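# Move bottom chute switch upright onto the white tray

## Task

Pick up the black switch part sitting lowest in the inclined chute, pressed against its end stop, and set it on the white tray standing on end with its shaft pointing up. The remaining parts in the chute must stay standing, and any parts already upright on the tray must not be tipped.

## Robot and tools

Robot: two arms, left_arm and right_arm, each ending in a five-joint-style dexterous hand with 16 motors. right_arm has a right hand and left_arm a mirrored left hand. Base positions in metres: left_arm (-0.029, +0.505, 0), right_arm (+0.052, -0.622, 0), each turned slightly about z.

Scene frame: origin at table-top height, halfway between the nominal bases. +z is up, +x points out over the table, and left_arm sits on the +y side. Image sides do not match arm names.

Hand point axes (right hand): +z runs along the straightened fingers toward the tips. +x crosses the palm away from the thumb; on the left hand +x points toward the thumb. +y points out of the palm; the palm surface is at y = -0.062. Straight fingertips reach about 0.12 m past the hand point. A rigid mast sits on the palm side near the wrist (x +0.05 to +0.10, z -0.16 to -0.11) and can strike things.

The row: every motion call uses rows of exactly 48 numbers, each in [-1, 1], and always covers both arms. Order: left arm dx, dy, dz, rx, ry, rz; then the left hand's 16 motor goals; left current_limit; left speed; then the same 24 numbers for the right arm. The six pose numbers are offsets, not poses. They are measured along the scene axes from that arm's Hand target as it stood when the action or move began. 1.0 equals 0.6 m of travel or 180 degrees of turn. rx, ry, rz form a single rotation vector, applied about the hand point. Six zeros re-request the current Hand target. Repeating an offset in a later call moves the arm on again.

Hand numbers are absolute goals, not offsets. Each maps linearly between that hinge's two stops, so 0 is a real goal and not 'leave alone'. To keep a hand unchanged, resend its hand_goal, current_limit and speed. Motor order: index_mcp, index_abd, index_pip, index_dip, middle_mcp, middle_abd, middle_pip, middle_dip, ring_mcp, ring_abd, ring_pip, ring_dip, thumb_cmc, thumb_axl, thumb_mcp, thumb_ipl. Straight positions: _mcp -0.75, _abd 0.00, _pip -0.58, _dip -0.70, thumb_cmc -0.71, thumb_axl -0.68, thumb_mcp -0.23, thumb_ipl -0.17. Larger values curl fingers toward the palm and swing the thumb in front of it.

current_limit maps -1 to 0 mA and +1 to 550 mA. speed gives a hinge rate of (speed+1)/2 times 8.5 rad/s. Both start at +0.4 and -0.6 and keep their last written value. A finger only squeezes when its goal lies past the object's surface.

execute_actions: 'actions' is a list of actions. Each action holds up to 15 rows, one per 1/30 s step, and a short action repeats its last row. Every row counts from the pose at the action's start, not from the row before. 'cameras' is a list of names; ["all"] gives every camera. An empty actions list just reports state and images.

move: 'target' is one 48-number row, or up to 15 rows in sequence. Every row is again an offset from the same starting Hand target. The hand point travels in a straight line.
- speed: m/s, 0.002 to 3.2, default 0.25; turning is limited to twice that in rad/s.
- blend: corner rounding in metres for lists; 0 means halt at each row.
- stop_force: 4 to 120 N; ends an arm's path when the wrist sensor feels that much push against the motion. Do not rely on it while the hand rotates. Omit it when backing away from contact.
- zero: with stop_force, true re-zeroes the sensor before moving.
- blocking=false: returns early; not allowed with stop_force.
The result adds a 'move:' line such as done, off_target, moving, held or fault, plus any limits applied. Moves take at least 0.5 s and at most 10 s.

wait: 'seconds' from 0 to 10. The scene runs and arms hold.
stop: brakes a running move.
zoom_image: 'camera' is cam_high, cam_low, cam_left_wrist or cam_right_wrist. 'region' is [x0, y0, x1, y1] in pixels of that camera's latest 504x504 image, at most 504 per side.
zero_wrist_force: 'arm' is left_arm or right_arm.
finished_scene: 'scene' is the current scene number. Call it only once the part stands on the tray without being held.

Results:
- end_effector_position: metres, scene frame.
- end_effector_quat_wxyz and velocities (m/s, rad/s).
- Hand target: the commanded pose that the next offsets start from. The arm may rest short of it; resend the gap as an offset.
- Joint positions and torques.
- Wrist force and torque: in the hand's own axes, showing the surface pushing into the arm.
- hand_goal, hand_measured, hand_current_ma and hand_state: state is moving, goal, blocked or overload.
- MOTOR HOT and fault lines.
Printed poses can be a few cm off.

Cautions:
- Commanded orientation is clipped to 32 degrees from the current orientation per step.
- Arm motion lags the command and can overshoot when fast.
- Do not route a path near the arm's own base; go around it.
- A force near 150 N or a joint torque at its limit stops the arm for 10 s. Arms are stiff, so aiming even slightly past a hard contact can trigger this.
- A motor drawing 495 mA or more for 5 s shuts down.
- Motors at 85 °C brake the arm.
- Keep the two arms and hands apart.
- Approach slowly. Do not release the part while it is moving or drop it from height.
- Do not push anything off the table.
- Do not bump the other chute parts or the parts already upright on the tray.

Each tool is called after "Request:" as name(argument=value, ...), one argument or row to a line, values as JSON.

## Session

Request:
execute_actions(
  actions=[],
)

Request:
zoom_image(
  camera="cam_high",
  region=[20, 280, 280, 504],
)

Scene clock: 0.00 s.
left_arm: end_effector_position=(+0.5740, -0.3272, +0.2900) hand_goal=(-0.754, +0.000, -0.576, -0.696, -0.754, +0.000, -0.576, -0.696, -0.754, +0.000, -0.576, -0.696, -0.714, -0.678, -0.226, -0.168) hand_measured=(-0.754, +0.000, -0.576, -0.696, -0.754, +0.000, -0.576, -0.696, -0.754, +0.000, -0.576, -0.696, -0.714, -0.678, -0.226, -0.168) hand_current_ma=(+0, +0, +0, +0, +0, +0, +0, +0, +0, +0, +0, +0, +0, +0, +0, +0) hand_state=(goal, goal, goal, goal, goal, goal, goal, goal, goal, goal, goal, goal, goal, goal, goal, goal) hand_current_limit=0.40 hand_speed=-0.60 end_effector_quat_wxyz=(+0.000, +0.999, -0.036, -0.001) | right_arm: end_effector_position=(+0.7273, -0.5308, +0.2877) hand_goal=(-0.754, +0.000, -0.576, -0.696, -0.754, +0.000, -0.576, -0.696, -0.754, +0.000, -0.576, -0.696, -0.714, -0.678, -0.226, -0.168) hand_measured=(-0.754, +0.000, -0.576, -0.696, -0.754, +0.000, -0.576, -0.696, -0.754, +0.000, -0.576, -0.696, -0.714, -0.678, -0.226, -0.168) hand_current_ma=(+0, +0, +0, +0, +0, +0, +0, +0, +0, +0, +0, +0, +0, +0, +0, +0) hand_state=(goal, goal, goal, goal, goal, goal, goal, goal, goal, goal, goal, goal, goal, goal, goal, goal) hand_current_limit=0.40 hand_speed=-0.60 end_effector_quat_wxyz=(+0.090, +0.023, +0.744, +0.661)
Joint positions: left_arm=[-1.042 -0.667 0.707 1.532 1.573 3.696] | right_arm=[-0.484 -0.831 1.972 1.698 0.375 0.178]
Joint velocities: within noise
Joint torques (N m): no reading
Motor temperatures (°C): left_arm=[35 33 35 34 34 32] | right_arm=[29 33 36 36 39 40]
Wrist force (N): no reading
Wrist torque (N m): no reading
Wrist force, peak (N): no reading
Hand target: left_arm +0.5740, -0.3272, +0.2900; +0.000, +0.999, -0.036, -0.001 | right_arm +0.7273, -0.5308, +0.2877; +0.090, +0.023, +0.744, +0.661

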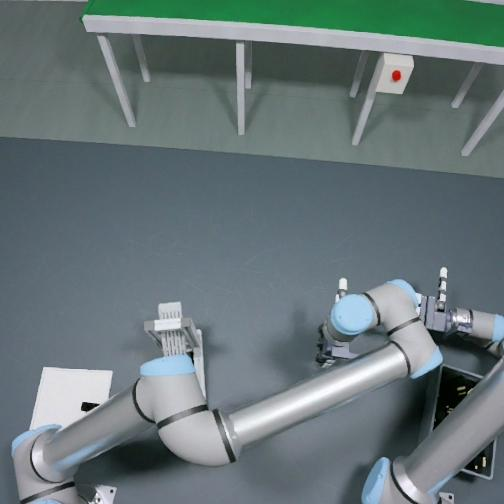

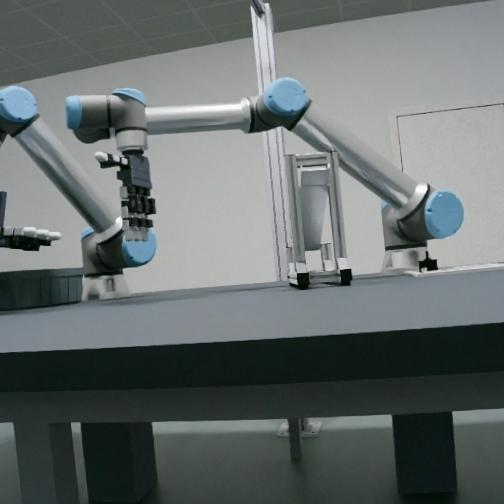

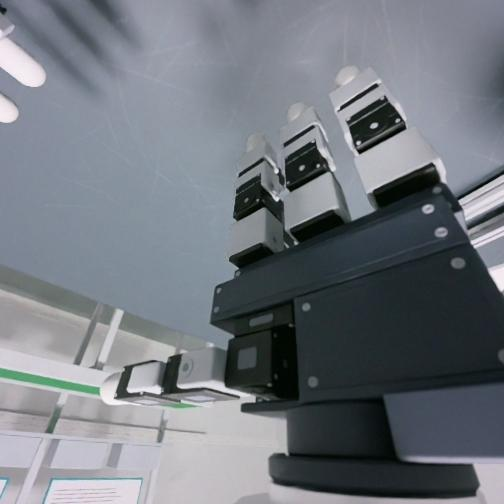

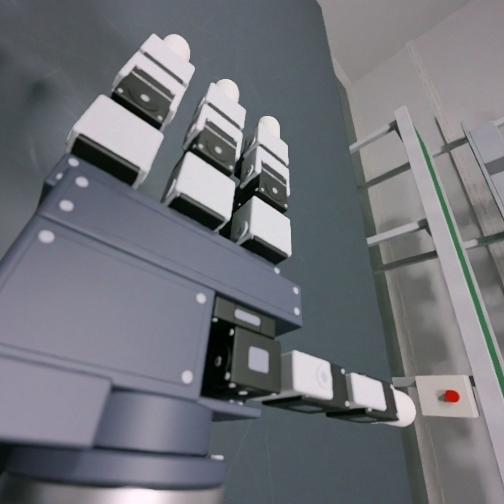

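Scaled by 1.938 from the camera's 504x504 image, which has a finer 720x720 frame.

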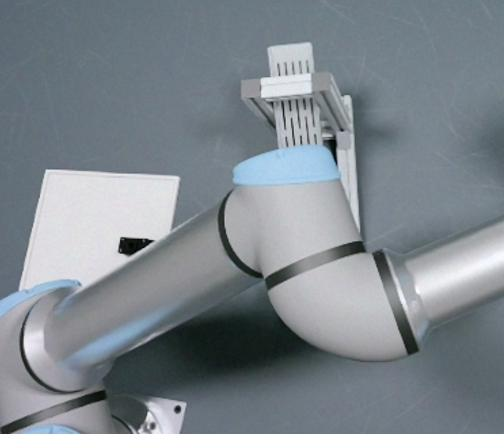

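Request:
move(
  target=[
    [-0.1,0.1,0.46,0,0,0.1,-0.754,0,-0.576,-0.696,-0.98,0,-0.95,-0.9,-0.754,0,-0.576,-0.696,-0.714,-0.678,0.15,0.5,0.4,-0.3,0,0,0,0,0,0,-0.754,0,-0.576,-0.696,-0.754,0,-0.576,-0.696,-0.754,0,-0.576,-0.696,-0.714,-0.678,-0.226,-0.168,0.4,-0.6],
    [-0.257,0.679,0.517,0,0,0.3,-0.754,0,-0.576,-0.696,-0.98,0,-0.95,-0.9,-0.754,0,-0.576,-0.696,-0.714,-0.678,0.15,0.5,0.4,-0.3,0,0,0,0,0,0,-0.754,0,-0.576,-0.696,-0.754,0,-0.576,-0.696,-0.754,0,-0.576,-0.696,-0.714,-0.678,-0.226,-0.168,0.4,-0.6],
  ],
  speed=0.4,
  blend=[0.1,0],
)

Request:
move(
  target=[-0.108,0.327,-0.433,0,0,0.245,-0.754,0,-0.576,-0.696,-0.98,0,-0.95,-0.9,-0.754,0,-0.576,-0.696,-0.714,-0.678,0.15,0.5,0.4,-0.3,0,0,0,0,0,0,-0.754,0,-0.576,-0.696,-0.754,0,-0.576,-0.696,-0.754,0,-0.576,-0.696,-0.714,-0.678,-0.226,-0.168,0.4,-0.6],
  speed=0.35,
  cameras=["cam_high","cam_low","cam_left_wrist"],
)

Request:
zoom_image(
  camera="cam_left_wrist",
  region=[200, 0, 400, 200],
)

Request:
zoom_image(
  camera="cam_high",
  region=[20, 330, 180, 490],
)

Scene clock: 43.53 s.
left_arm: end_effector_position=(+0.4199, +0.0801, +0.6002) hand_goal=(-0.754, +0.000, -0.576, -0.696, -0.980, +0.000, -0.950, -0.900, -0.754, +0.000, -0.576, -0.696, -0.714, -0.678, +0.150, +0.500) hand_measured=(-0.754, +0.000, -0.576, -0.696, -0.972, +0.000, -0.944, -0.896, -0.754, +0.000, -0.576, -0.696, -0.714, -0.678, +0.152, +0.498) hand_current_ma=(+0, +0, +0, +0, +3, +0, +2, +1, +0, +0, +0, +0, +0, +0, +0, -1) hand_state=(goal, goal, goal, goal, goal, goal, goal, goal, goal, goal, goal, goal, goal, goal, goal, goal) hand_current_limit=0.40 hand_speed=-0.30 end_effector_quat_wxyz=(+0.000, +0.907, +0.422, -0.001) | right_arm: end_effector_position=(+0.7273, -0.5308, +0.2877) hand_goal=(-0.754, +0.000, -0.576, -0.696, -0.754, +0.000, -0.576, -0.696, -0.754, +0.000, -0.576, -0.696, -0.714, -0.678, -0.226, -0.168) hand_measured=(-0.762, +0.000, -0.576, -0.696, -0.760, +0.000, -0.576, -0.696, -0.762, +0.000, -0.576, -0.696, -0.720, -0.678, -0.226, -0.168) hand_current_ma=(-18, +0, -1, +0, -14, +0, -1, +0, -18, +0, -1, +0, -12, +1, +0, +0) hand_state=(goal, goal, goal, goal, goal, goal, goal, goal, goal, goal, goal, goal, goal, goal, goal, goal) hand_current_limit=0.40 hand_speed=-0.60 end_effector_quat_wxyz=(+0.090, +0.023, +0.744, +0.661)
Joint positions: left_arm=[-1.093 -1.478 1.38 1.668 1.573 2.703] | right_arm=[-0.484 -0.831 1.972 1.698 0.375 0.178]
Joint torques (N m): left_arm=[-10.55 -60.74 -35.96 1.13 0.61 -2.54] | right_arm=[-0.03 -74.69 -15.4 2.33 -0.23 0.56]
Wrist force (N): left_arm=[-0.1 -0.1 -0.1] | right_arm=[0.2 -0.2 0.2]
Wrist torque (N m): left_arm=[-0.07 0.01 -0.09] | right_arm=[-0.05 -0.02 0.01]
Wrist force, peak (N): left_arm=[1.0 0.3 3.4] | right_arm=[0.6 -0.4 0.6]
Hand target: left_arm +0.4198, +0.0802, +0.6002; +0.000, +0.907, +0.422, -0.001 | right_arm +0.7273, -0.5308, +0.2877; +0.090, +0.023, +0.744, +0.661
Off the commanded pose: left_arm 0.000 m, 0 deg | right_arm 0.000 m, 0 deg.
move: done

Scene clock: 45.17 s.
left_arm: end_effector_position=(+0.3550, +0.2764, +0.3406) hand_goal=(-0.754, +0.000, -0.576, -0.696, -0.980, +0.000, -0.950, -0.900, -0.754, +0.000, -0.576, -0.696, -0.714, -0.678, +0.150, +0.500) hand_measured=(-0.754, +0.000, -0.576, -0.696, -0.972, +0.000, -0.944, -0.896, -0.754, +0.000, -0.576, -0.696, -0.714, -0.678, +0.152, +0.498) hand_current_ma=(+0, +0, +0, +0, +3, +0, +2, +1, +0, +0, +0, +0, +0, +0, +0, -1) hand_state=(goal, goal, goal, goal, goal, goal, goal, goal, goal, goal, goal, goal, goal, goal, goal, goal) hand_current_limit=0.40 hand_speed=-0.30 end_effector_quat_wxyz=(+0.001, +0.682, +0.731, -0.001) | right_arm: end_effector_position=(+0.7273, -0.5308, +0.2877) hand_goal=(-0.754, +0.000, -0.576, -0.696, -0.754, +0.000, -0.576, -0.696, -0.754, +0.000, -0.576, -0.696, -0.714, -0.678, -0.226, -0.168) hand_measured=(-0.762, +0.000, -0.576, -0.696, -0.760, +0.000, -0.576, -0.696, -0.762, +0.000, -0.576, -0.696, -0.720, -0.678, -0.226, -0.168) hand_current_ma=(-18, +0, -1, +0, -14, +0, -1, +0, -18, +0, -1, +0, -12, +1, +0, +0) hand_state=(goal, goal, goal, goal, goal, goal, goal, goal, goal, goal, goal, goal, goal, goal, goal, goal) hand_current_limit=0.40 hand_speed=-0.60 end_effector_quat_wxyz=(+0.090, +0.023, +0.744, +0.661)
Joint positions: left_arm=[-1.116 -1.669 2.032 1.205 1.572 1.91] | right_arm=[-0.484 -0.831 1.972 1.698 0.375 0.178]
Joint torques (N m): left_arm=[-10.66 -8.05 -32.36 3.99 1.24 -2.59] | right_arm=[0.2 -72.01 -15.34 1.87 -0.42 0.14]
Wrist force (N): left_arm=[-0.3 -0.3 0.0] | right_arm=[-0.2 -0.3 0.4]
Wrist torque (N m): left_arm=[-0.08 0.05 -0.14] | right_arm=[-0.07 0.02 -0.02]
Wrist force, peak (N): left_arm=[0.9 -0.4 2.3] | right_arm=[0.7 -0.3 0.2]
Hand target: left_arm +0.3550, +0.2764, +0.3404; +0.001, +0.682, +0.731, -0.001 | right_arm +0.7273, -0.5308, +0.2877; +0.090, +0.023, +0.744, +0.661
Off the commanded pose: left_arm 0.000 m, 0 deg | right_arm 0.000 m, 0 deg.
move: done
Images, in order (width x height): cam_high 504x504, cam_low 504x504, cam_left_wrist 504x504.

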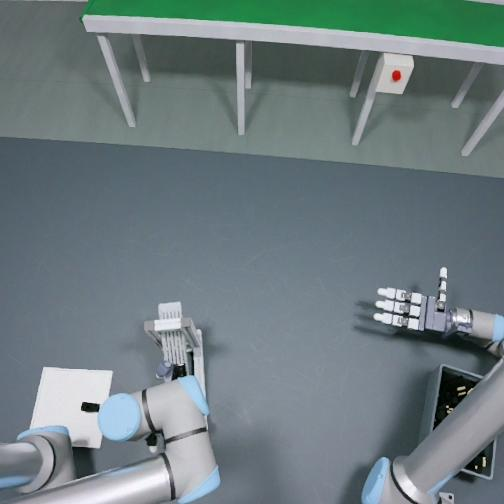

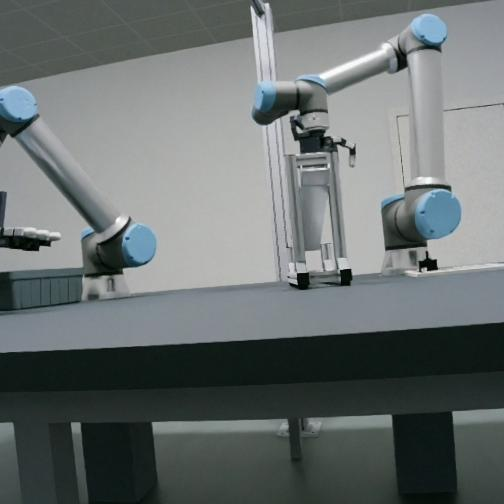

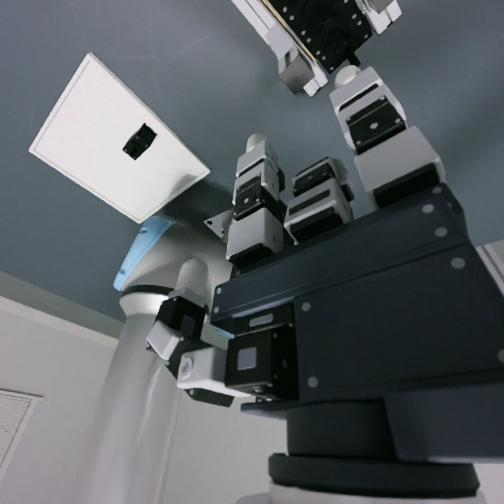

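Scaled by 2.520 from the camera's 504x504 image, which has a finer 720x720 frame.

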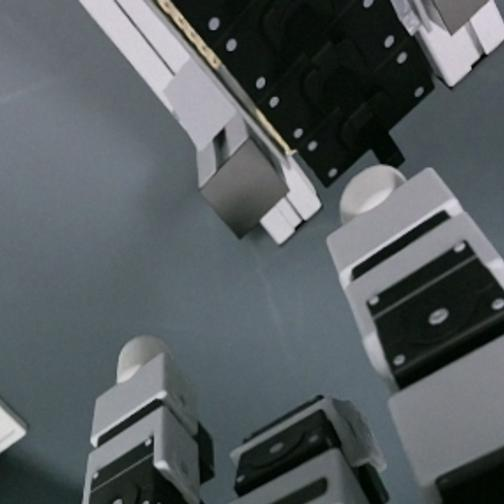

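Scaled by 3.150 from the camera's 504x504 image, which has a finer 720x720 frame.

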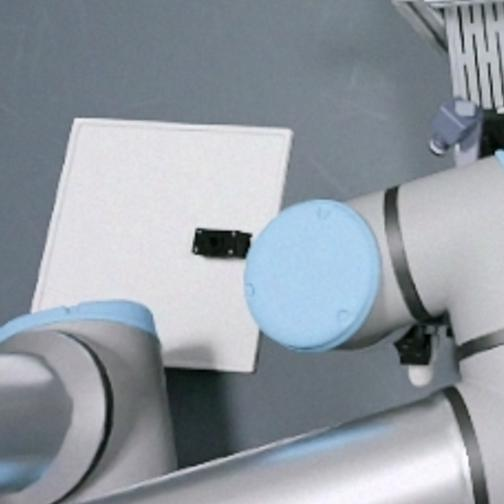

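Request:
move(
  target=[
    [0.0002,-0.0727,0,0,0,0.049,-0.754,0,-0.576,-0.696,-0.98,0,-0.95,-0.9,-0.754,0,-0.576,-0.696,-0.714,-0.678,0.15,0.5,0.4,-0.3,0,0,0,0,0,0,-0.754,0,-0.576,-0.696,-0.754,0,-0.576,-0.696,-0.754,0,-0.576,-0.696,-0.714,-0.678,-0.226,-0.168,0.4,-0.6],
    [0.0002,-0.0727,-0.089,0,0,0.049,-0.754,0,-0.576,-0.696,-0.98,0,-0.95,-0.9,-0.754,0,-0.576,-0.696,-0.714,-0.678,0.15,0.5,0.4,-0.3,0,0,0,0,0,0,-0.754,0,-0.576,-0.696,-0.754,0,-0.576,-0.696,-0.754,0,-0.576,-0.696,-0.714,-0.678,-0.226,-0.168,0.4,-0.6],
  ],
  speed=0.15,
  blend=[0.01,0],
  cameras=["cam_left_wrist"],
)

Request:
zoom_image(
  camera="cam_left_wrist",
  region=[230, 20, 380, 170],
)

Scene clock: 65.57 s.
left_arm: end_effector_position=(+0.3551, +0.2328, +0.2870) hand_goal=(-0.754, +0.000, -0.576, -0.696, -0.980, +0.000, -0.950, -0.900, -0.754, +0.000, -0.576, -0.696, -0.714, -0.678, +0.150, +0.500) hand_measured=(-0.754, +0.000, -0.576, -0.696, -0.972, +0.000, -0.944, -0.896, -0.754, +0.000, -0.576, -0.696, -0.714, -0.678, +0.152, +0.498) hand_current_ma=(+0, +0, +0, +0, +3, +0, +2, +1, +0, +0, +0, +0, +0, +0, +0, -1) hand_state=(goal, goal, goal, goal, goal, goal, goal, goal, goal, goal, goal, goal, goal, goal, goal, goal) hand_current_limit=0.40 hand_speed=-0.30 end_effector_quat_wxyz=(+0.001, +0.624, +0.782, -0.001) | right_arm: end_effector_position=(+0.7273, -0.5308, +0.2877) hand_goal=(-0.754, +0.000, -0.576, -0.696, -0.754, +0.000, -0.576, -0.696, -0.754, +0.000, -0.576, -0.696, -0.714, -0.678, -0.226, -0.168) hand_measured=(-0.762, +0.000, -0.576, -0.696, -0.760, +0.000, -0.576, -0.696, -0.762, +0.000, -0.576, -0.696, -0.720, -0.678, -0.226, -0.168) hand_current_ma=(-18, +0, -1, +0, -14, +0, -1, +0, -18, +0, -1, +0, -12, +1, +0, +0) hand_state=(goal, goal, goal, goal, goal, goal, goal, goal, goal, goal, goal, goal, goal, goal, goal, goal) hand_current_limit=0.40 hand_speed=-0.60 end_effector_quat_wxyz=(+0.090, +0.023, +0.744, +0.661)
Joint positions: left_arm=[-1.158 -1.552 2.023 1.097 1.571 1.713] | right_arm=[-0.484 -0.831 1.972 1.698 0.375 0.178]
Joint torques (N m): left_arm=[12.76 -52.86 -36.53 4.71 -1.9 2.55] | right_arm=[2.19 -73.15 -15.79 1.88 -0.85 -0.1]
Wrist force (N): left_arm=[0.0 -0.3 0.3] | right_arm=[0.1 -0.1 0.1]
Wrist torque (N m): left_arm=[-0.09 0.03 -0.14] | right_arm=[-0.02 -0.02 0.02]
Wrist force, peak (N): left_arm=[0.0 -0.1 2.3] | right_arm=[0.8 -0.2 0.4]
Hand target: left_arm +0.3551, +0.2328, +0.2870; +0.001, +0.624, +0.782, -0.001 | right_arm +0.7273, -0.5308, +0.2877; +0.090, +0.023, +0.744, +0.661
Off the commanded pose: left_arm 0.000 m, 0 deg | right_arm 0.000 m, 0 deg.
move: done
Images, in order (width x height): cam_left_wrist 504x504.

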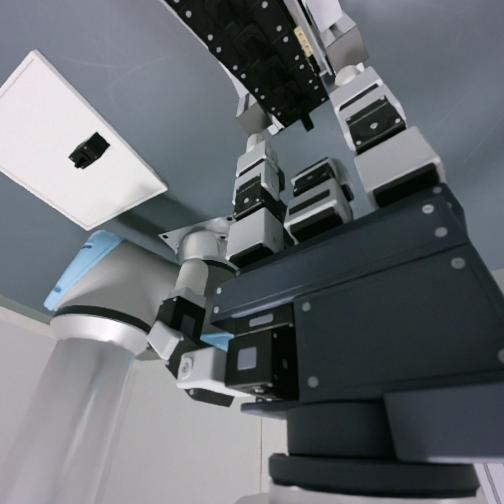

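Scaled by 3.360 from the camera's 504x504 image, which has a finer 720x720 frame.

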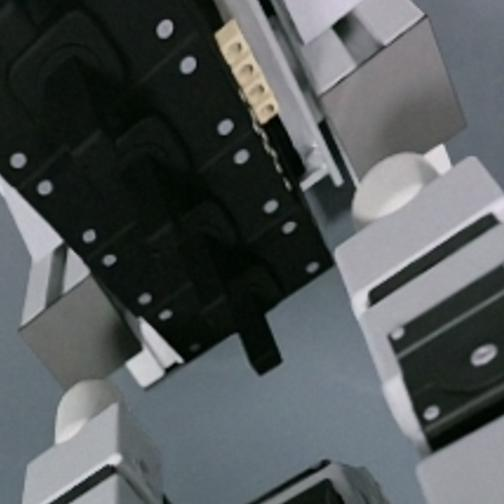

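Request:
move(
  target=[
    [-0.0018,-0.0018,-0.0667,0,0,0,-0.754,0,-0.576,-0.696,-0.98,0,-0.95,-0.9,-0.754,0,-0.576,-0.696,-0.714,-0.678,0.15,0.5,0.4,-0.4,0,0,0,0,0,0,-0.754,0,-0.576,-0.696,-0.754,0,-0.576,-0.696,-0.754,0,-0.576,-0.696,-0.714,-0.678,-0.226,-0.168,0.4,-0.6],
    [-0.0018,-0.0018,-0.0667,0,0,0,-0.754,0.105,-0.576,-0.696,-0.98,0,-0.95,-0.9,-0.754,-0.105,-0.576,-0.696,-0.714,-0.678,0.15,0.5,0.4,-0.6,0,0,0,0,0,0,-0.754,0,-0.576,-0.696,-0.754,0,-0.576,-0.696,-0.754,0,-0.576,-0.696,-0.714,-0.678,-0.226,-0.168,0.4,-0.6],
    [-0.0018,-0.0018,-0.0667,0,0,0,-0.754,0.4,-0.576,-0.696,-0.98,0,-0.95,-0.9,-0.754,-0.4,-0.576,-0.696,-0.714,-0.678,0.15,0.5,0.5,-0.6,0,0,0,0,0,0,-0.754,0,-0.576,-0.696,-0.754,0,-0.576,-0.696,-0.754,0,-0.576,-0.696,-0.714,-0.678,-0.226,-0.168,0.4,-0.6],
  ],
  speed=0.08,
  cameras=["cam_left_wrist"],
)

Request:
zoom_image(
  camera="cam_left_wrist",
  region=[230, 40, 380, 190],
)

Scene clock: 78.73 s.
left_arm: end_effector_position=(+0.3540, +0.2317, +0.2470) hand_goal=(-0.754, +0.400, -0.576, -0.696, -0.980, +0.000, -0.950, -0.900, -0.754, -0.400, -0.576, -0.696, -0.714, -0.678, +0.150, +0.500) hand_measured=(-0.754, +0.120, -0.576, -0.696, -0.972, +0.000, -0.944, -0.896, -0.754, -0.114, -0.576, -0.696, -0.714, -0.678, +0.152, +0.498) hand_current_ma=(+0, -413, +0, +0, +3, +0, +2, +1, +0, +412, +0, +0, +0, +0, +0, -1) hand_state=(goal, blocked, goal, goal, goal, goal, goal, goal, goal, blocked, goal, goal, goal, goal, goal, goal) hand_current_limit=0.50 hand_speed=-0.60 end_effector_quat_wxyz=(+0.001, +0.624, +0.782, -0.001) | right_arm: end_effector_position=(+0.7273, -0.5308, +0.2877) hand_goal=(-0.754, +0.000, -0.576, -0.696, -0.754, +0.000, -0.576, -0.696, -0.754, +0.000, -0.576, -0.696, -0.714, -0.678, -0.226, -0.168) hand_measured=(-0.762, +0.000, -0.576, -0.696, -0.760, +0.000, -0.576, -0.696, -0.762, +0.000, -0.576, -0.696, -0.720, -0.678, -0.226, -0.168) hand_current_ma=(-18, +0, -1, +0, -14, +0, -1, +0, -18, +0, -1, +0, -12, +1, +0, +0) hand_state=(goal, goal, goal, goal, goal, goal, goal, goal, goal, goal, goal, goal, goal, goal, goal, goal) hand_current_limit=0.40 hand_speed=-0.60 end_effector_quat_wxyz=(+0.090, +0.023, +0.744, +0.661)
Joint positions: left_arm=[-1.162 -1.516 2.066 1.019 1.571 1.71] | right_arm=[-0.484 -0.831 1.972 1.698 0.375 0.178]
Joint torques (N m): left_arm=[5.75 -57.43 -40.27 6.98 -1.83 2.01] | right_arm=[3.35 -73.28 -15.08 1.69 -0.71 -0.06]
Wrist force (N): left_arm=[-0.6 -0.4 1.2] | right_arm=[0.3 0.2 0.0]
Wrist torque (N m): left_arm=[-0.13 0.00 0.02] | right_arm=[0.02 -0.04 0.04]
Wrist force, peak (N): left_arm=[-0.8 -0.3 1.3] | right_arm=[0.9 -0.4 -0.1]
Hand target: left_arm +0.3540, +0.2317, +0.2470; +0.001, +0.624, +0.782, -0.001 | right_arm +0.7273, -0.5308, +0.2877; +0.090, +0.023, +0.744, +0.661
Off the commanded pose: left_arm 0.000 m, 0 deg | right_arm 0.000 m, 0 deg.
move: done
Images, in order (width x height): cam_left_wrist 504x504.

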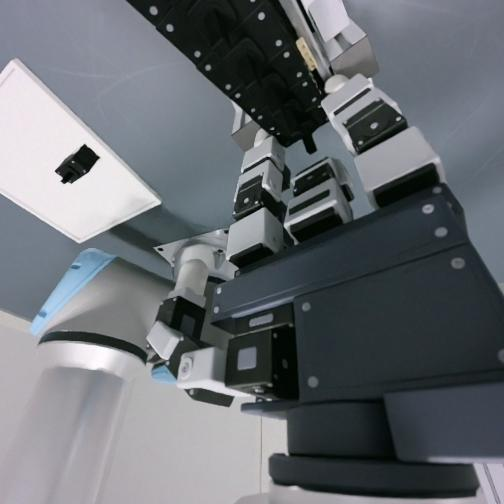

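Scaled by 3.360 from the camera's 504x504 image, which has a finer 720x720 frame.

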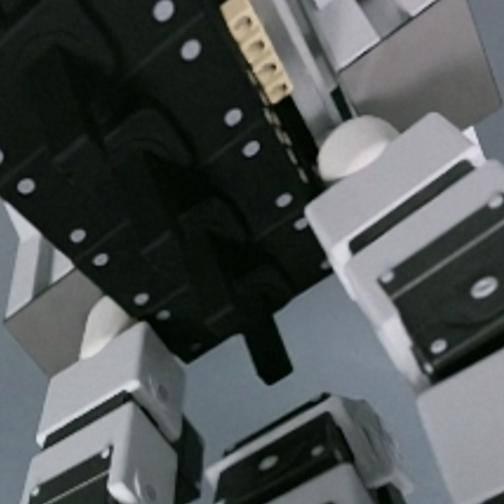

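Request:
move(
  target=[-0.0717,-0.0163,0.1011,0,0,0,-0.754,0.4,-0.576,-0.696,-0.98,0,-0.95,-0.9,-0.754,-0.4,-0.576,-0.696,-0.714,-0.678,0.15,0.5,0.5,-0.6,0,0,0,0,0,0,-0.754,0,-0.576,-0.696,-0.754,0,-0.576,-0.696,-0.754,0,-0.576,-0.696,-0.714,-0.678,-0.226,-0.168,0.4,-0.6],
  speed=0.06,
  cameras=["cam_left_wrist"],
)

Request:
zoom_image(
  camera="cam_left_wrist",
  region=[240, 60, 340, 160],
)

Scene clock: 92.00 s.
left_arm: end_effector_position=(+0.3110, +0.2219, +0.3078) hand_goal=(-0.754, +0.400, -0.576, -0.696, -0.980, +0.000, -0.950, -0.900, -0.754, -0.400, -0.576, -0.696, -0.714, -0.678, +0.150, +0.500) hand_measured=(-0.754, +0.120, -0.578, -0.698, -0.972, +0.000, -0.944, -0.896, -0.756, -0.116, -0.578, -0.698, -0.714, -0.678, +0.152, +0.498) hand_current_ma=(+0, -412, +0, +0, +3, +0, +2, +1, +0, +412, +0, +0, +0, +0, +0, -1) hand_state=(goal, blocked, goal, goal, goal, goal, goal, goal, goal, blocked, goal, goal, goal, goal, goal, goal) hand_current_limit=0.50 hand_speed=-0.60 end_effector_quat_wxyz=(+0.001, +0.624, +0.782, -0.001) | right_arm: end_effector_position=(+0.7273, -0.5308, +0.2877) hand_goal=(-0.754, +0.000, -0.576, -0.696, -0.754, +0.000, -0.576, -0.696, -0.754, +0.000, -0.576, -0.696, -0.714, -0.678, -0.226, -0.168) hand_measured=(-0.762, +0.000, -0.576, -0.696, -0.760, +0.000, -0.576, -0.696, -0.762, +0.000, -0.576, -0.696, -0.720, -0.678, -0.226, -0.168) hand_current_ma=(-18, +0, -1, +0, -14, +0, -1, +0, -18, +0, -1, +0, -12, +1, +0, +0) hand_state=(goal, goal, goal, goal, goal, goal, goal, goal, goal, goal, goal, goal, goal, goal, goal, goal) hand_current_limit=0.40 hand_speed=-0.60 end_effector_quat_wxyz=(+0.090, +0.023, +0.744, +0.661)
Joint positions: left_arm=[-1.275 -1.607 2.037 1.138 1.571 1.597] | right_arm=[-0.484 -0.831 1.972 1.698 0.375 0.178]
Joint torques (N m): left_arm=[12.49 -14.82 -29.89 0.43 -1.89 2.54] | right_arm=[2.04 -70.45 -15.68 2.08 -0.54 -0.13]
Wrist force (N): left_arm=[-0.1 -0.2 0.9] | right_arm=[0.4 -0.2 0.3]
Wrist torque (N m): left_arm=[-0.14 0.04 -0.10] | right_arm=[-0.04 -0.05 0.04]
Wrist force, peak (N): left_arm=[-0.1 0.6 2.4] | right_arm=[0.4 -0.8 0.2]
Hand target: left_arm +0.3110, +0.2219, +0.3076; +0.001, +0.624, +0.782, -0.001 | right_arm +0.7273, -0.5308, +0.2877; +0.090, +0.023, +0.744, +0.661
Off the commanded pose: left_arm 0.000 m, 0 deg | right_arm 0.000 m, 0 deg.
move: done
Images, in order (width x height): cam_left_wrist 504x504.

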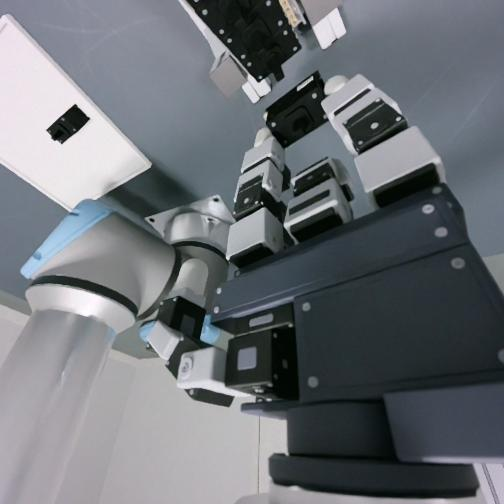

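Scaled by 5.040 from the camera's 504x504 image, which has a finer 720x720 frame.

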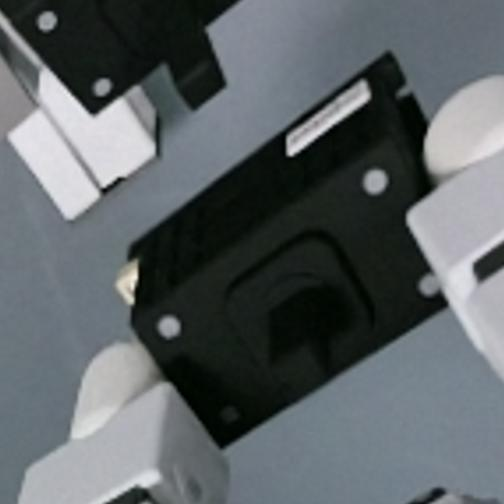

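Request:
move(
  target=[
    [0.1872,0.7842,0.05,0.0037,-0.0163,0,-0.754,0.4,-0.576,-0.696,-0.98,0,-0.95,-0.9,-0.754,-0.4,-0.576,-0.696,-0.714,-0.678,0.15,0.5,0.5,-0.6,0,0,0,0,0,0,-0.754,0,-0.576,-0.696,-0.754,0,-0.576,-0.696,-0.754,0,-0.576,-0.696,-0.714,-0.678,-0.226,-0.168,0.4,-0.6],
    [0.1872,0.7842,-0.236,0.0037,-0.0163,0,-0.754,0.4,-0.576,-0.696,-0.98,0,-0.95,-0.9,-0.754,-0.4,-0.576,-0.696,-0.714,-0.678,0.15,0.5,0.5,-0.6,0,0,0,0,0,0,-0.754,0,-0.576,-0.696,-0.754,0,-0.576,-0.696,-0.754,0,-0.576,-0.696,-0.714,-0.678,-0.226,-0.168,0.4,-0.6],
  ],
  speed=[0.22,0.12],
  blend=[0.03,0],
  cameras=["cam_left_wrist","cam_low","cam_high"],
)

Request:
zoom_image(
  camera="cam_left_wrist",
  region=[240, 60, 340, 160],
)

Request:
zoom_image(
  camera="cam_low",
  region=[400, 215, 490, 275],
)

Scene clock: 125.87 s.
left_arm: end_effector_position=(+0.4233, +0.6924, +0.1660) hand_goal=(-0.754, +0.400, -0.576, -0.696, -0.980, +0.000, -0.950, -0.900, -0.754, -0.400, -0.576, -0.696, -0.714, -0.678, +0.150, +0.500) hand_measured=(-0.752, +0.120, -0.576, -0.698, -0.972, +0.000, -0.944, -0.896, -0.756, -0.116, -0.578, -0.700, -0.714, -0.678, +0.152, +0.498) hand_current_ma=(+0, -412, +0, +0, +3, +0, +2, +1, +0, +412, +0, -1, +0, +0, +0, -1) hand_state=(goal, blocked, goal, goal, goal, goal, goal, goal, goal, blocked, goal, goal, goal, goal, goal, goal) hand_current_limit=0.50 hand_speed=-0.60 end_effector_quat_wxyz=(+0.017, +0.624, +0.781, +0.020) | right_arm: end_effector_position=(+0.7273, -0.5308, +0.2877) hand_goal=(-0.754, +0.000, -0.576, -0.696, -0.754, +0.000, -0.576, -0.696, -0.754, +0.000, -0.576, -0.696, -0.714, -0.678, -0.226, -0.168) hand_measured=(-0.762, +0.000, -0.576, -0.696, -0.760, +0.000, -0.576, -0.696, -0.762, +0.000, -0.576, -0.696, -0.720, -0.678, -0.226, -0.168) hand_current_ma=(-18, +0, -1, +0, -14, +0, -1, +0, -18, +0, -1, +0, -12, +1, +0, +0) hand_state=(goal, goal, goal, goal, goal, goal, goal, goal, goal, goal, goal, goal, goal, goal, goal, goal) hand_current_limit=0.40 hand_speed=-0.60 end_effector_quat_wxyz=(+0.090, +0.023, +0.744, +0.661)
Joint positions: left_arm=[-0.037 -1.506 2.229 0.797 1.558 2.836] | right_arm=[-0.484 -0.831 1.972 1.698 0.375 0.178]
Joint torques (N m): left_arm=[8.39 -45.43 -34.38 4.81 -1.91 1.86] | right_arm=[0.14 -73.77 -15.65 2.02 -0.78 -0.11]
Wrist force (N): left_arm=[-0.3 -0.1 0.5] | right_arm=[0.2 0.1 0.1]
Wrist torque (N m): left_arm=[-0.06 0.03 0.05] | right_arm=[0.00 -0.02 0.02]
Wrist force, peak (N): left_arm=[-2.5 -1.4 1.3] | right_arm=[0.5 -0.9 0.0]
Hand target: left_arm +0.4233, +0.6924, +0.1660; +0.017, +0.624, +0.781, +0.020 | right_arm +0.7273, -0.5308, +0.2877; +0.090, +0.023, +0.744, +0.661
Off the commanded pose: left_arm 0.000 m, 0 deg | right_arm 0.000 m, 0 deg.
move: done
Images, in order (width x height): cam_high 504x504, cam_low 504x504, cam_left_wrist 504x504.

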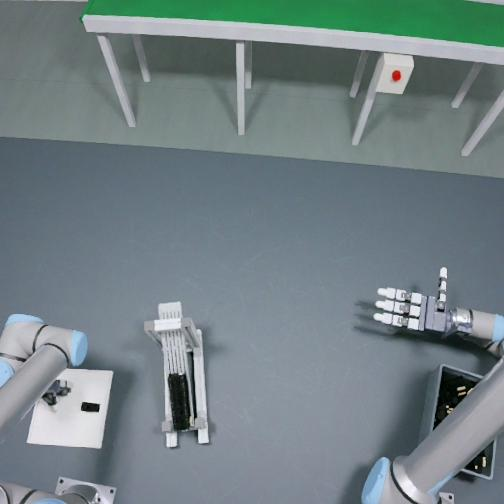

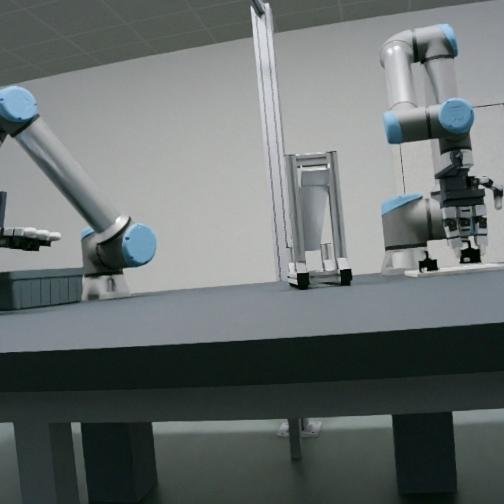

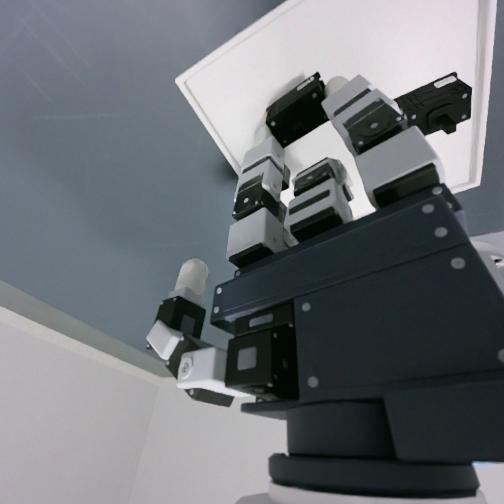

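Scaled by 5.040 from the camera's 504x504 image, which has a finer 720x720 frame.

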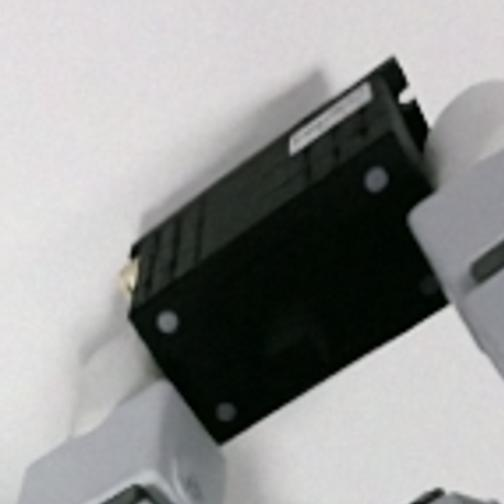

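Scaled by 5.600 from the camera's 504x504 image, which has a finer 720x720 frame.

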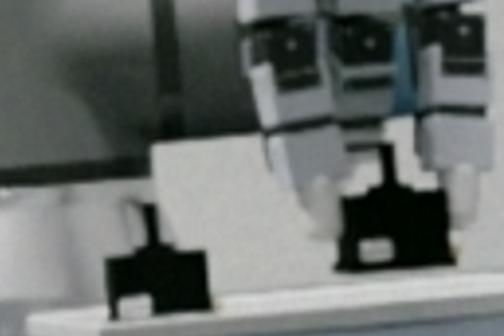

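Request:
move(
  target=[0,0,-0.06,0,0,0,-0.754,0.4,-0.576,-0.696,-0.98,0,-0.95,-0.9,-0.754,-0.4,-0.576,-0.696,-0.714,-0.678,0.15,0.5,0.5,-0.6,0,0,0,0,0,0,-0.754,0,-0.576,-0.696,-0.754,0,-0.576,-0.696,-0.754,0,-0.576,-0.696,-0.714,-0.678,-0.226,-0.168,0.4,-0.6],
  speed=0.015,
  stop_force=4,
)

Request:
move(
  target=[0,0,-0.005,0,0,0,-0.754,0.4,-0.576,-0.696,-0.98,0,-0.95,-0.9,-0.754,-0.4,-0.576,-0.696,-0.714,-0.678,0.15,0.5,0.5,-0.6,0,0,0,0,0,0,-0.754,0,-0.576,-0.696,-0.754,0,-0.576,-0.696,-0.754,0,-0.576,-0.696,-0.714,-0.678,-0.226,-0.168,0.4,-0.6],
  speed=0.01,
  stop_force=7,
  zero=false,
  cameras=["cam_left_wrist","cam_low"],
)

Request:
zoom_image(
  camera="cam_left_wrist",
  region=[240, 60, 340, 160],
)

Request:
zoom_image(
  camera="cam_low",
  region=[400, 225, 490, 285],
)

Scene clock: 139.97 s.
left_arm: end_effector_position=(+0.4233, +0.6924, +0.1455) hand_goal=(-0.754, +0.400, -0.576, -0.696, -0.980, +0.000, -0.950, -0.900, -0.754, -0.400, -0.576, -0.696, -0.714, -0.678, +0.150, +0.500) hand_measured=(-0.752, +0.120, -0.576, -0.698, -0.972, +0.000, -0.944, -0.896, -0.756, -0.116, -0.578, -0.698, -0.714, -0.678, +0.152, +0.498) hand_current_ma=(+0, -413, +0, +0, +3, +0, +2, +1, +0, +412, +0, +0, +0, +0, +0, -1) hand_state=(goal, blocked, goal, goal, goal, goal, goal, goal, goal, blocked, goal, goal, goal, goal, goal, goal) hand_current_limit=0.50 hand_speed=-0.60 end_effector_quat_wxyz=(+0.017, +0.624, +0.781, +0.020) | right_arm: end_effector_position=(+0.7273, -0.5308, +0.2877) hand_goal=(-0.754, +0.000, -0.576, -0.696, -0.754, +0.000, -0.576, -0.696, -0.754, +0.000, -0.576, -0.696, -0.714, -0.678, -0.226, -0.168) hand_measured=(-0.762, +0.000, -0.576, -0.696, -0.760, +0.000, -0.576, -0.696, -0.762, +0.000, -0.576, -0.696, -0.720, -0.678, -0.226, -0.168) hand_current_ma=(-18, +0, -1, +0, -14, +0, -1, +0, -18, +0, -1, +0, -12, +1, +0, +0) hand_state=(goal, goal, goal, goal, goal, goal, goal, goal, goal, goal, goal, goal, goal, goal, goal, goal) hand_current_limit=0.40 hand_speed=-0.60 end_effector_quat_wxyz=(+0.090, +0.023, +0.744, +0.661)
Joint positions: left_arm=[-0.036 -1.477 2.246 0.751 1.558 2.836] | right_arm=[-0.484 -0.831 1.972 1.698 0.375 0.178]
Joint torques (N m): left_arm=[8.53 -55.49 -35.76 6.95 0.63 2.31] | right_arm=[0.3 -74.68 -16.21 2.25 -0.84 -0.43]
Wrist force (N): left_arm=[-0.3 0.0 0.5] | right_arm=[0.2 -0.1 0.5]
Wrist torque (N m): left_arm=[-0.07 0.04 0.06] | right_arm=[-0.06 -0.03 0.02]
Wrist force, peak (N): left_arm=[-1.7 -0.1 -4.3] | right_arm=[0.6 -0.6 0.3]
Hand target: left_arm +0.4233, +0.6924, +0.1455; +0.017, +0.624, +0.781, +0.020 (not the last commanded pose) | right_arm +0.7273, -0.5308, +0.2877; +0.090, +0.023, +0.744, +0.661
Off the commanded pose: left_arm 0.015 m, 0 deg | right_arm 0.000 m, 0 deg.
move: contact (left_arm)

Scene clock: 141.07 s.
left_arm: end_effector_position=(+0.4233, +0.6924, +0.1424) hand_goal=(-0.754, +0.400, -0.576, -0.696, -0.980, +0.000, -0.950, -0.900, -0.754, -0.400, -0.576, -0.696, -0.714, -0.678, +0.150, +0.500) hand_measured=(-0.752, +0.120, -0.576, -0.698, -0.972, +0.000, -0.944, -0.896, -0.756, -0.116, -0.578, -0.698, -0.714, -0.678, +0.152, +0.498) hand_current_ma=(+0, -412, +0, +0, +3, +0, +2, +1, +0, +412, +0, +0, +0, +0, +0, -1) hand_state=(goal, blocked, goal, goal, goal, goal, goal, goal, goal, blocked, goal, goal, goal, goal, goal, goal) hand_current_limit=0.50 hand_speed=-0.60 end_effector_quat_wxyz=(+0.017, +0.624, +0.781, +0.020) | right_arm: end_effector_position=(+0.7273, -0.5308, +0.2877) hand_goal=(-0.754, +0.000, -0.576, -0.696, -0.754, +0.000, -0.576, -0.696, -0.754, +0.000, -0.576, -0.696, -0.714, -0.678, -0.226, -0.168) hand_measured=(-0.762, +0.000, -0.576, -0.696, -0.760, +0.000, -0.576, -0.696, -0.762, +0.000, -0.576, -0.696, -0.720, -0.678, -0.226, -0.168) hand_current_ma=(-18, +0, -1, +0, -14, +0, -1, +0, -18, +0, -1, +0, -12, +1, +0, +0) hand_state=(goal, goal, goal, goal, goal, goal, goal, goal, goal, goal, goal, goal, goal, goal, goal, goal) hand_current_limit=0.40 hand_speed=-0.60 end_effector_quat_wxyz=(+0.090, +0.023, +0.744, +0.661)
Joint positions: left_arm=[-0.036 -1.472 2.248 0.745 1.558 2.836] | right_arm=[-0.484 -0.831 1.972 1.698 0.375 0.178]
Joint torques (N m): left_arm=[9.45 -33.37 -25.64 6.32 0.58 2.39] | right_arm=[2.67 -74.02 -15.75 1.76 -0.49 -0.01]
Wrist force (N): left_arm=[-0.6 0.3 -4.7] | right_arm=[0.0 -0.2 -0.1]
Wrist torque (N m): left_arm=[0.33 -0.12 0.04] | right_arm=[-0.02 0.00 0.00]
Wrist force, peak (N): left_arm=[-0.4 -0.5 -5.2] | right_arm=[0.8 0.1 0.6]
Hand target: left_arm +0.4233, +0.6924, +0.1425; +0.017, +0.624, +0.781, +0.020 | right_arm +0.7273, -0.5308, +0.2877; +0.090, +0.023, +0.744, +0.661
Off the commanded pose: left_arm 0.000 m, 0 deg | right_arm 0.000 m, 0 deg.
move: done
Images, in order (width x height): cam_low 504x504, cam_left_wrist 504x504.

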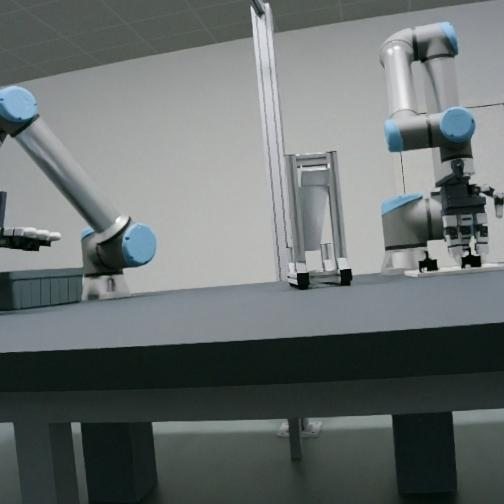

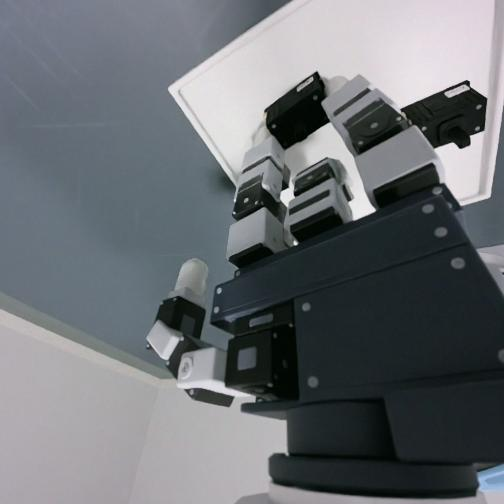

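Scaled by 5.040 from the camera's 504x504 image, which has a finer 720x720 frame.

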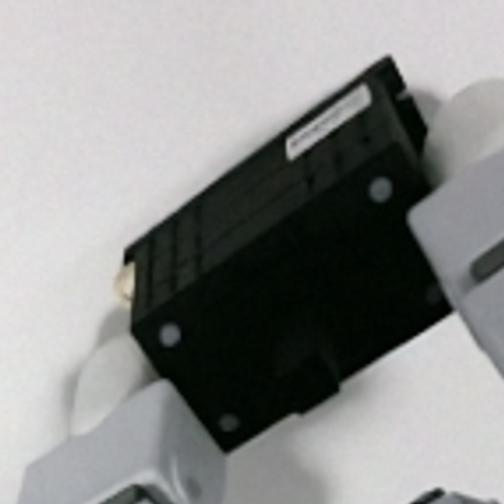

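Scaled by 5.600 from the camera's 504x504 image, which has a finer 720x720 frame.

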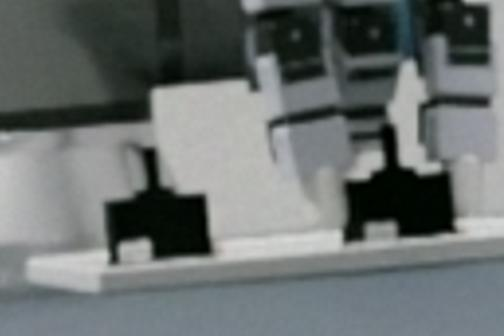

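Flat and upright. Release and retreat.

Request:
move(
  target=[
    [0,0,0.003,0,0,0,-0.754,0.4,-0.576,-0.696,-0.98,0,-0.95,-0.9,-0.754,-0.4,-0.576,-0.696,-0.714,-0.678,0.15,0.5,0.5,-0.6,0,0,0,0,0,0,-0.754,0,-0.576,-0.696,-0.754,0,-0.576,-0.696,-0.754,0,-0.576,-0.696,-0.714,-0.678,-0.226,-0.168,0.4,-0.6],
    [0,0,0.003,0,0,0,-0.754,0.12,-0.576,-0.696,-0.98,0,-0.95,-0.9,-0.754,-0.12,-0.576,-0.696,-0.714,-0.678,0.15,0.5,0.5,-0.8,0,0,0,0,0,0,-0.754,0,-0.576,-0.696,-0.754,0,-0.576,-0.696,-0.754,0,-0.576,-0.696,-0.714,-0.678,-0.226,-0.168,0.4,-0.6],
    [0,0,0.003,0,0,0,-0.754,0.0,-0.576,-0.696,-0.98,0,-0.95,-0.9,-0.754,0,-0.576,-0.696,-0.714,-0.678,0.15,0.5,0.5,-0.9,0,0,0,0,0,0,-0.754,0,-0.576,-0.696,-0.754,0,-0.576,-0.696,-0.754,0,-0.576,-0.696,-0.714,-0.678,-0.226,-0.168,0.4,-0.6],
    [0,0,0.18,0,0,0,-0.754,0.0,-0.576,-0.696,-0.98,0,-0.95,-0.9,-0.754,0,-0.576,-0.696,-0.714,-0.678,0.15,0.5,0.5,-0.9,0,0,0,0,0,0,-0.754,0,-0.576,-0.696,-0.754,0,-0.576,-0.696,-0.754,0,-0.576,-0.696,-0.714,-0.678,-0.226,-0.168,0.4,-0.6],
  ],
  speed=[0.02,0.02,0.02,0.08],
  cameras=["cam_left_wrist","cam_low","cam_high"],
)

Request:
zoom_image(
  camera="cam_low",
  region=[400, 225, 490, 285],
)

Scene clock: 157.97 s.
left_arm: end_effector_position=(+0.4233, +0.6925, +0.2506) hand_goal=(-0.754, +0.000, -0.576, -0.696, -0.980, +0.000, -0.950, -0.900, -0.754, +0.000, -0.576, -0.696, -0.714, -0.678, +0.150, +0.500) hand_measured=(-0.752, +0.004, -0.576, -0.698, -0.972, +0.000, -0.944, -0.896, -0.754, -0.004, -0.578, -0.698, -0.714, -0.678, +0.152, +0.498) hand_current_ma=(+0, +0, +0, +0, +3, +0, +2, +1, +0, +0, +0, +0, +0, +0, +0, -1) hand_state=(goal, goal, goal, goal, goal, goal, goal, goal, goal, goal, goal, goal, goal, goal, goal, goal) hand_current_limit=0.50 hand_speed=-0.90 end_effector_quat_wxyz=(+0.017, +0.624, +0.781, +0.020) | right_arm: end_effector_position=(+0.7273, -0.5308, +0.2877) hand_goal=(-0.754, +0.000, -0.576, -0.696, -0.754, +0.000, -0.576, -0.696, -0.754, +0.000, -0.576, -0.696, -0.714, -0.678, -0.226, -0.168) hand_measured=(-0.762, +0.000, -0.576, -0.696, -0.760, +0.000, -0.576, -0.696, -0.762, +0.000, -0.576, -0.696, -0.720, -0.678, -0.226, -0.168) hand_current_ma=(-18, +0, -1, +0, -14, +0, -1, +0, -18, +0, -1, +0, -12, +1, +0, +0) hand_state=(goal, goal, goal, goal, goal, goal, goal, goal, goal, goal, goal, goal, goal, goal, goal, goal) hand_current_limit=0.40 hand_speed=-0.60 end_effector_quat_wxyz=(+0.090, +0.023, +0.744, +0.661)
Joint positions: left_arm=[-0.036 -1.606 2.147 0.979 1.558 2.836] | right_arm=[-0.484 -0.831 1.972 1.698 0.375 0.178]
Joint torques (N m): left_arm=[0.45 -12.48 -26.72 -0.3 -1.67 -2.22] | right_arm=[1.78 -70.65 -16.27 1.86 -0.94 0.1]
Wrist force (N): left_arm=[-0.3 -0.5 0.0] | right_arm=[0.2 -0.6 0.2]
Wrist torque (N m): left_arm=[-0.07 0.02 0.06] | right_arm=[-0.09 -0.02 0.01]
Wrist force, peak (N): left_arm=[-0.4 0.0 -4.8] | right_arm=[0.9 -0.4 0.3]
Hand target: left_arm +0.4233, +0.6924, +0.2505; +0.017, +0.624, +0.781, +0.020 | right_arm +0.7273, -0.5308, +0.2877; +0.090, +0.023, +0.744, +0.661
Off the commanded pose: left_arm 0.000 m, 0 deg | right_arm 0.000 m, 0 deg.
move: done
Images, in order (width x height): cam_high 504x504, cam_low 504x504, cam_left_wrist 504x504.

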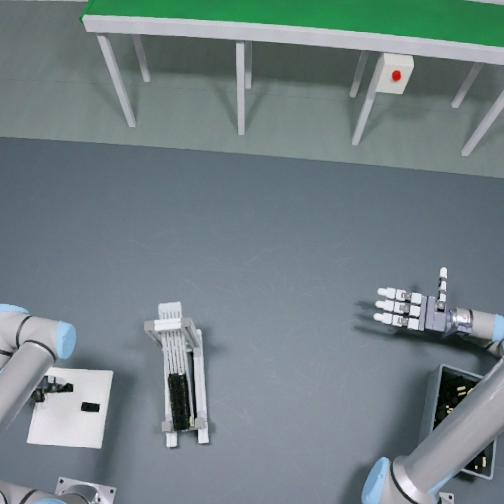

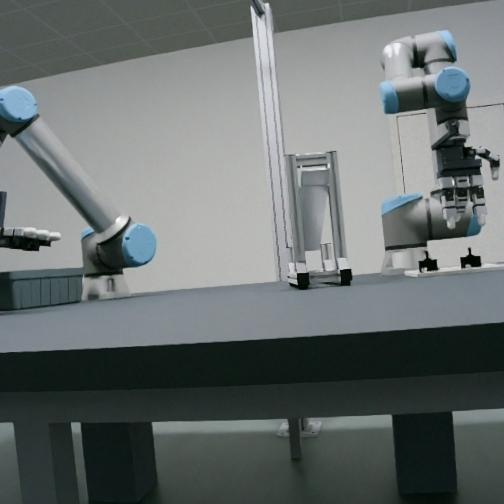

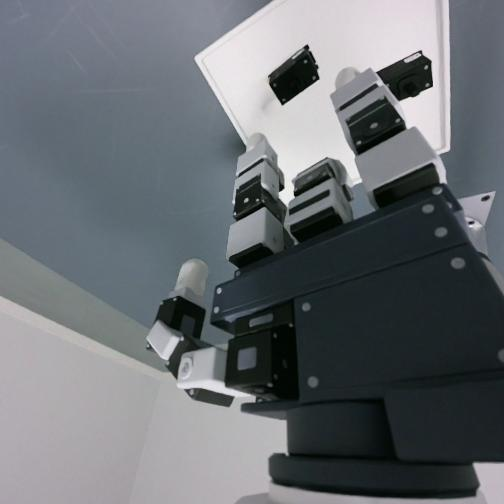

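Scaled by 5.600 from the camera's 504x504 image, which has a finer 720x720 frame.

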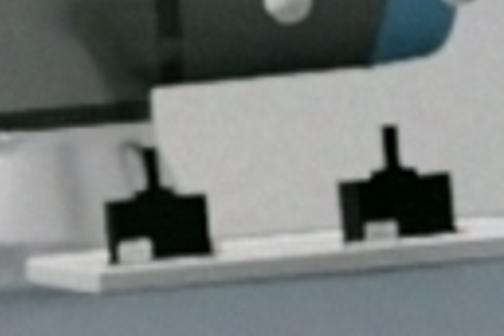

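Request:
finished_scene(
  scene=3,
)

The scene is finished: the task was done.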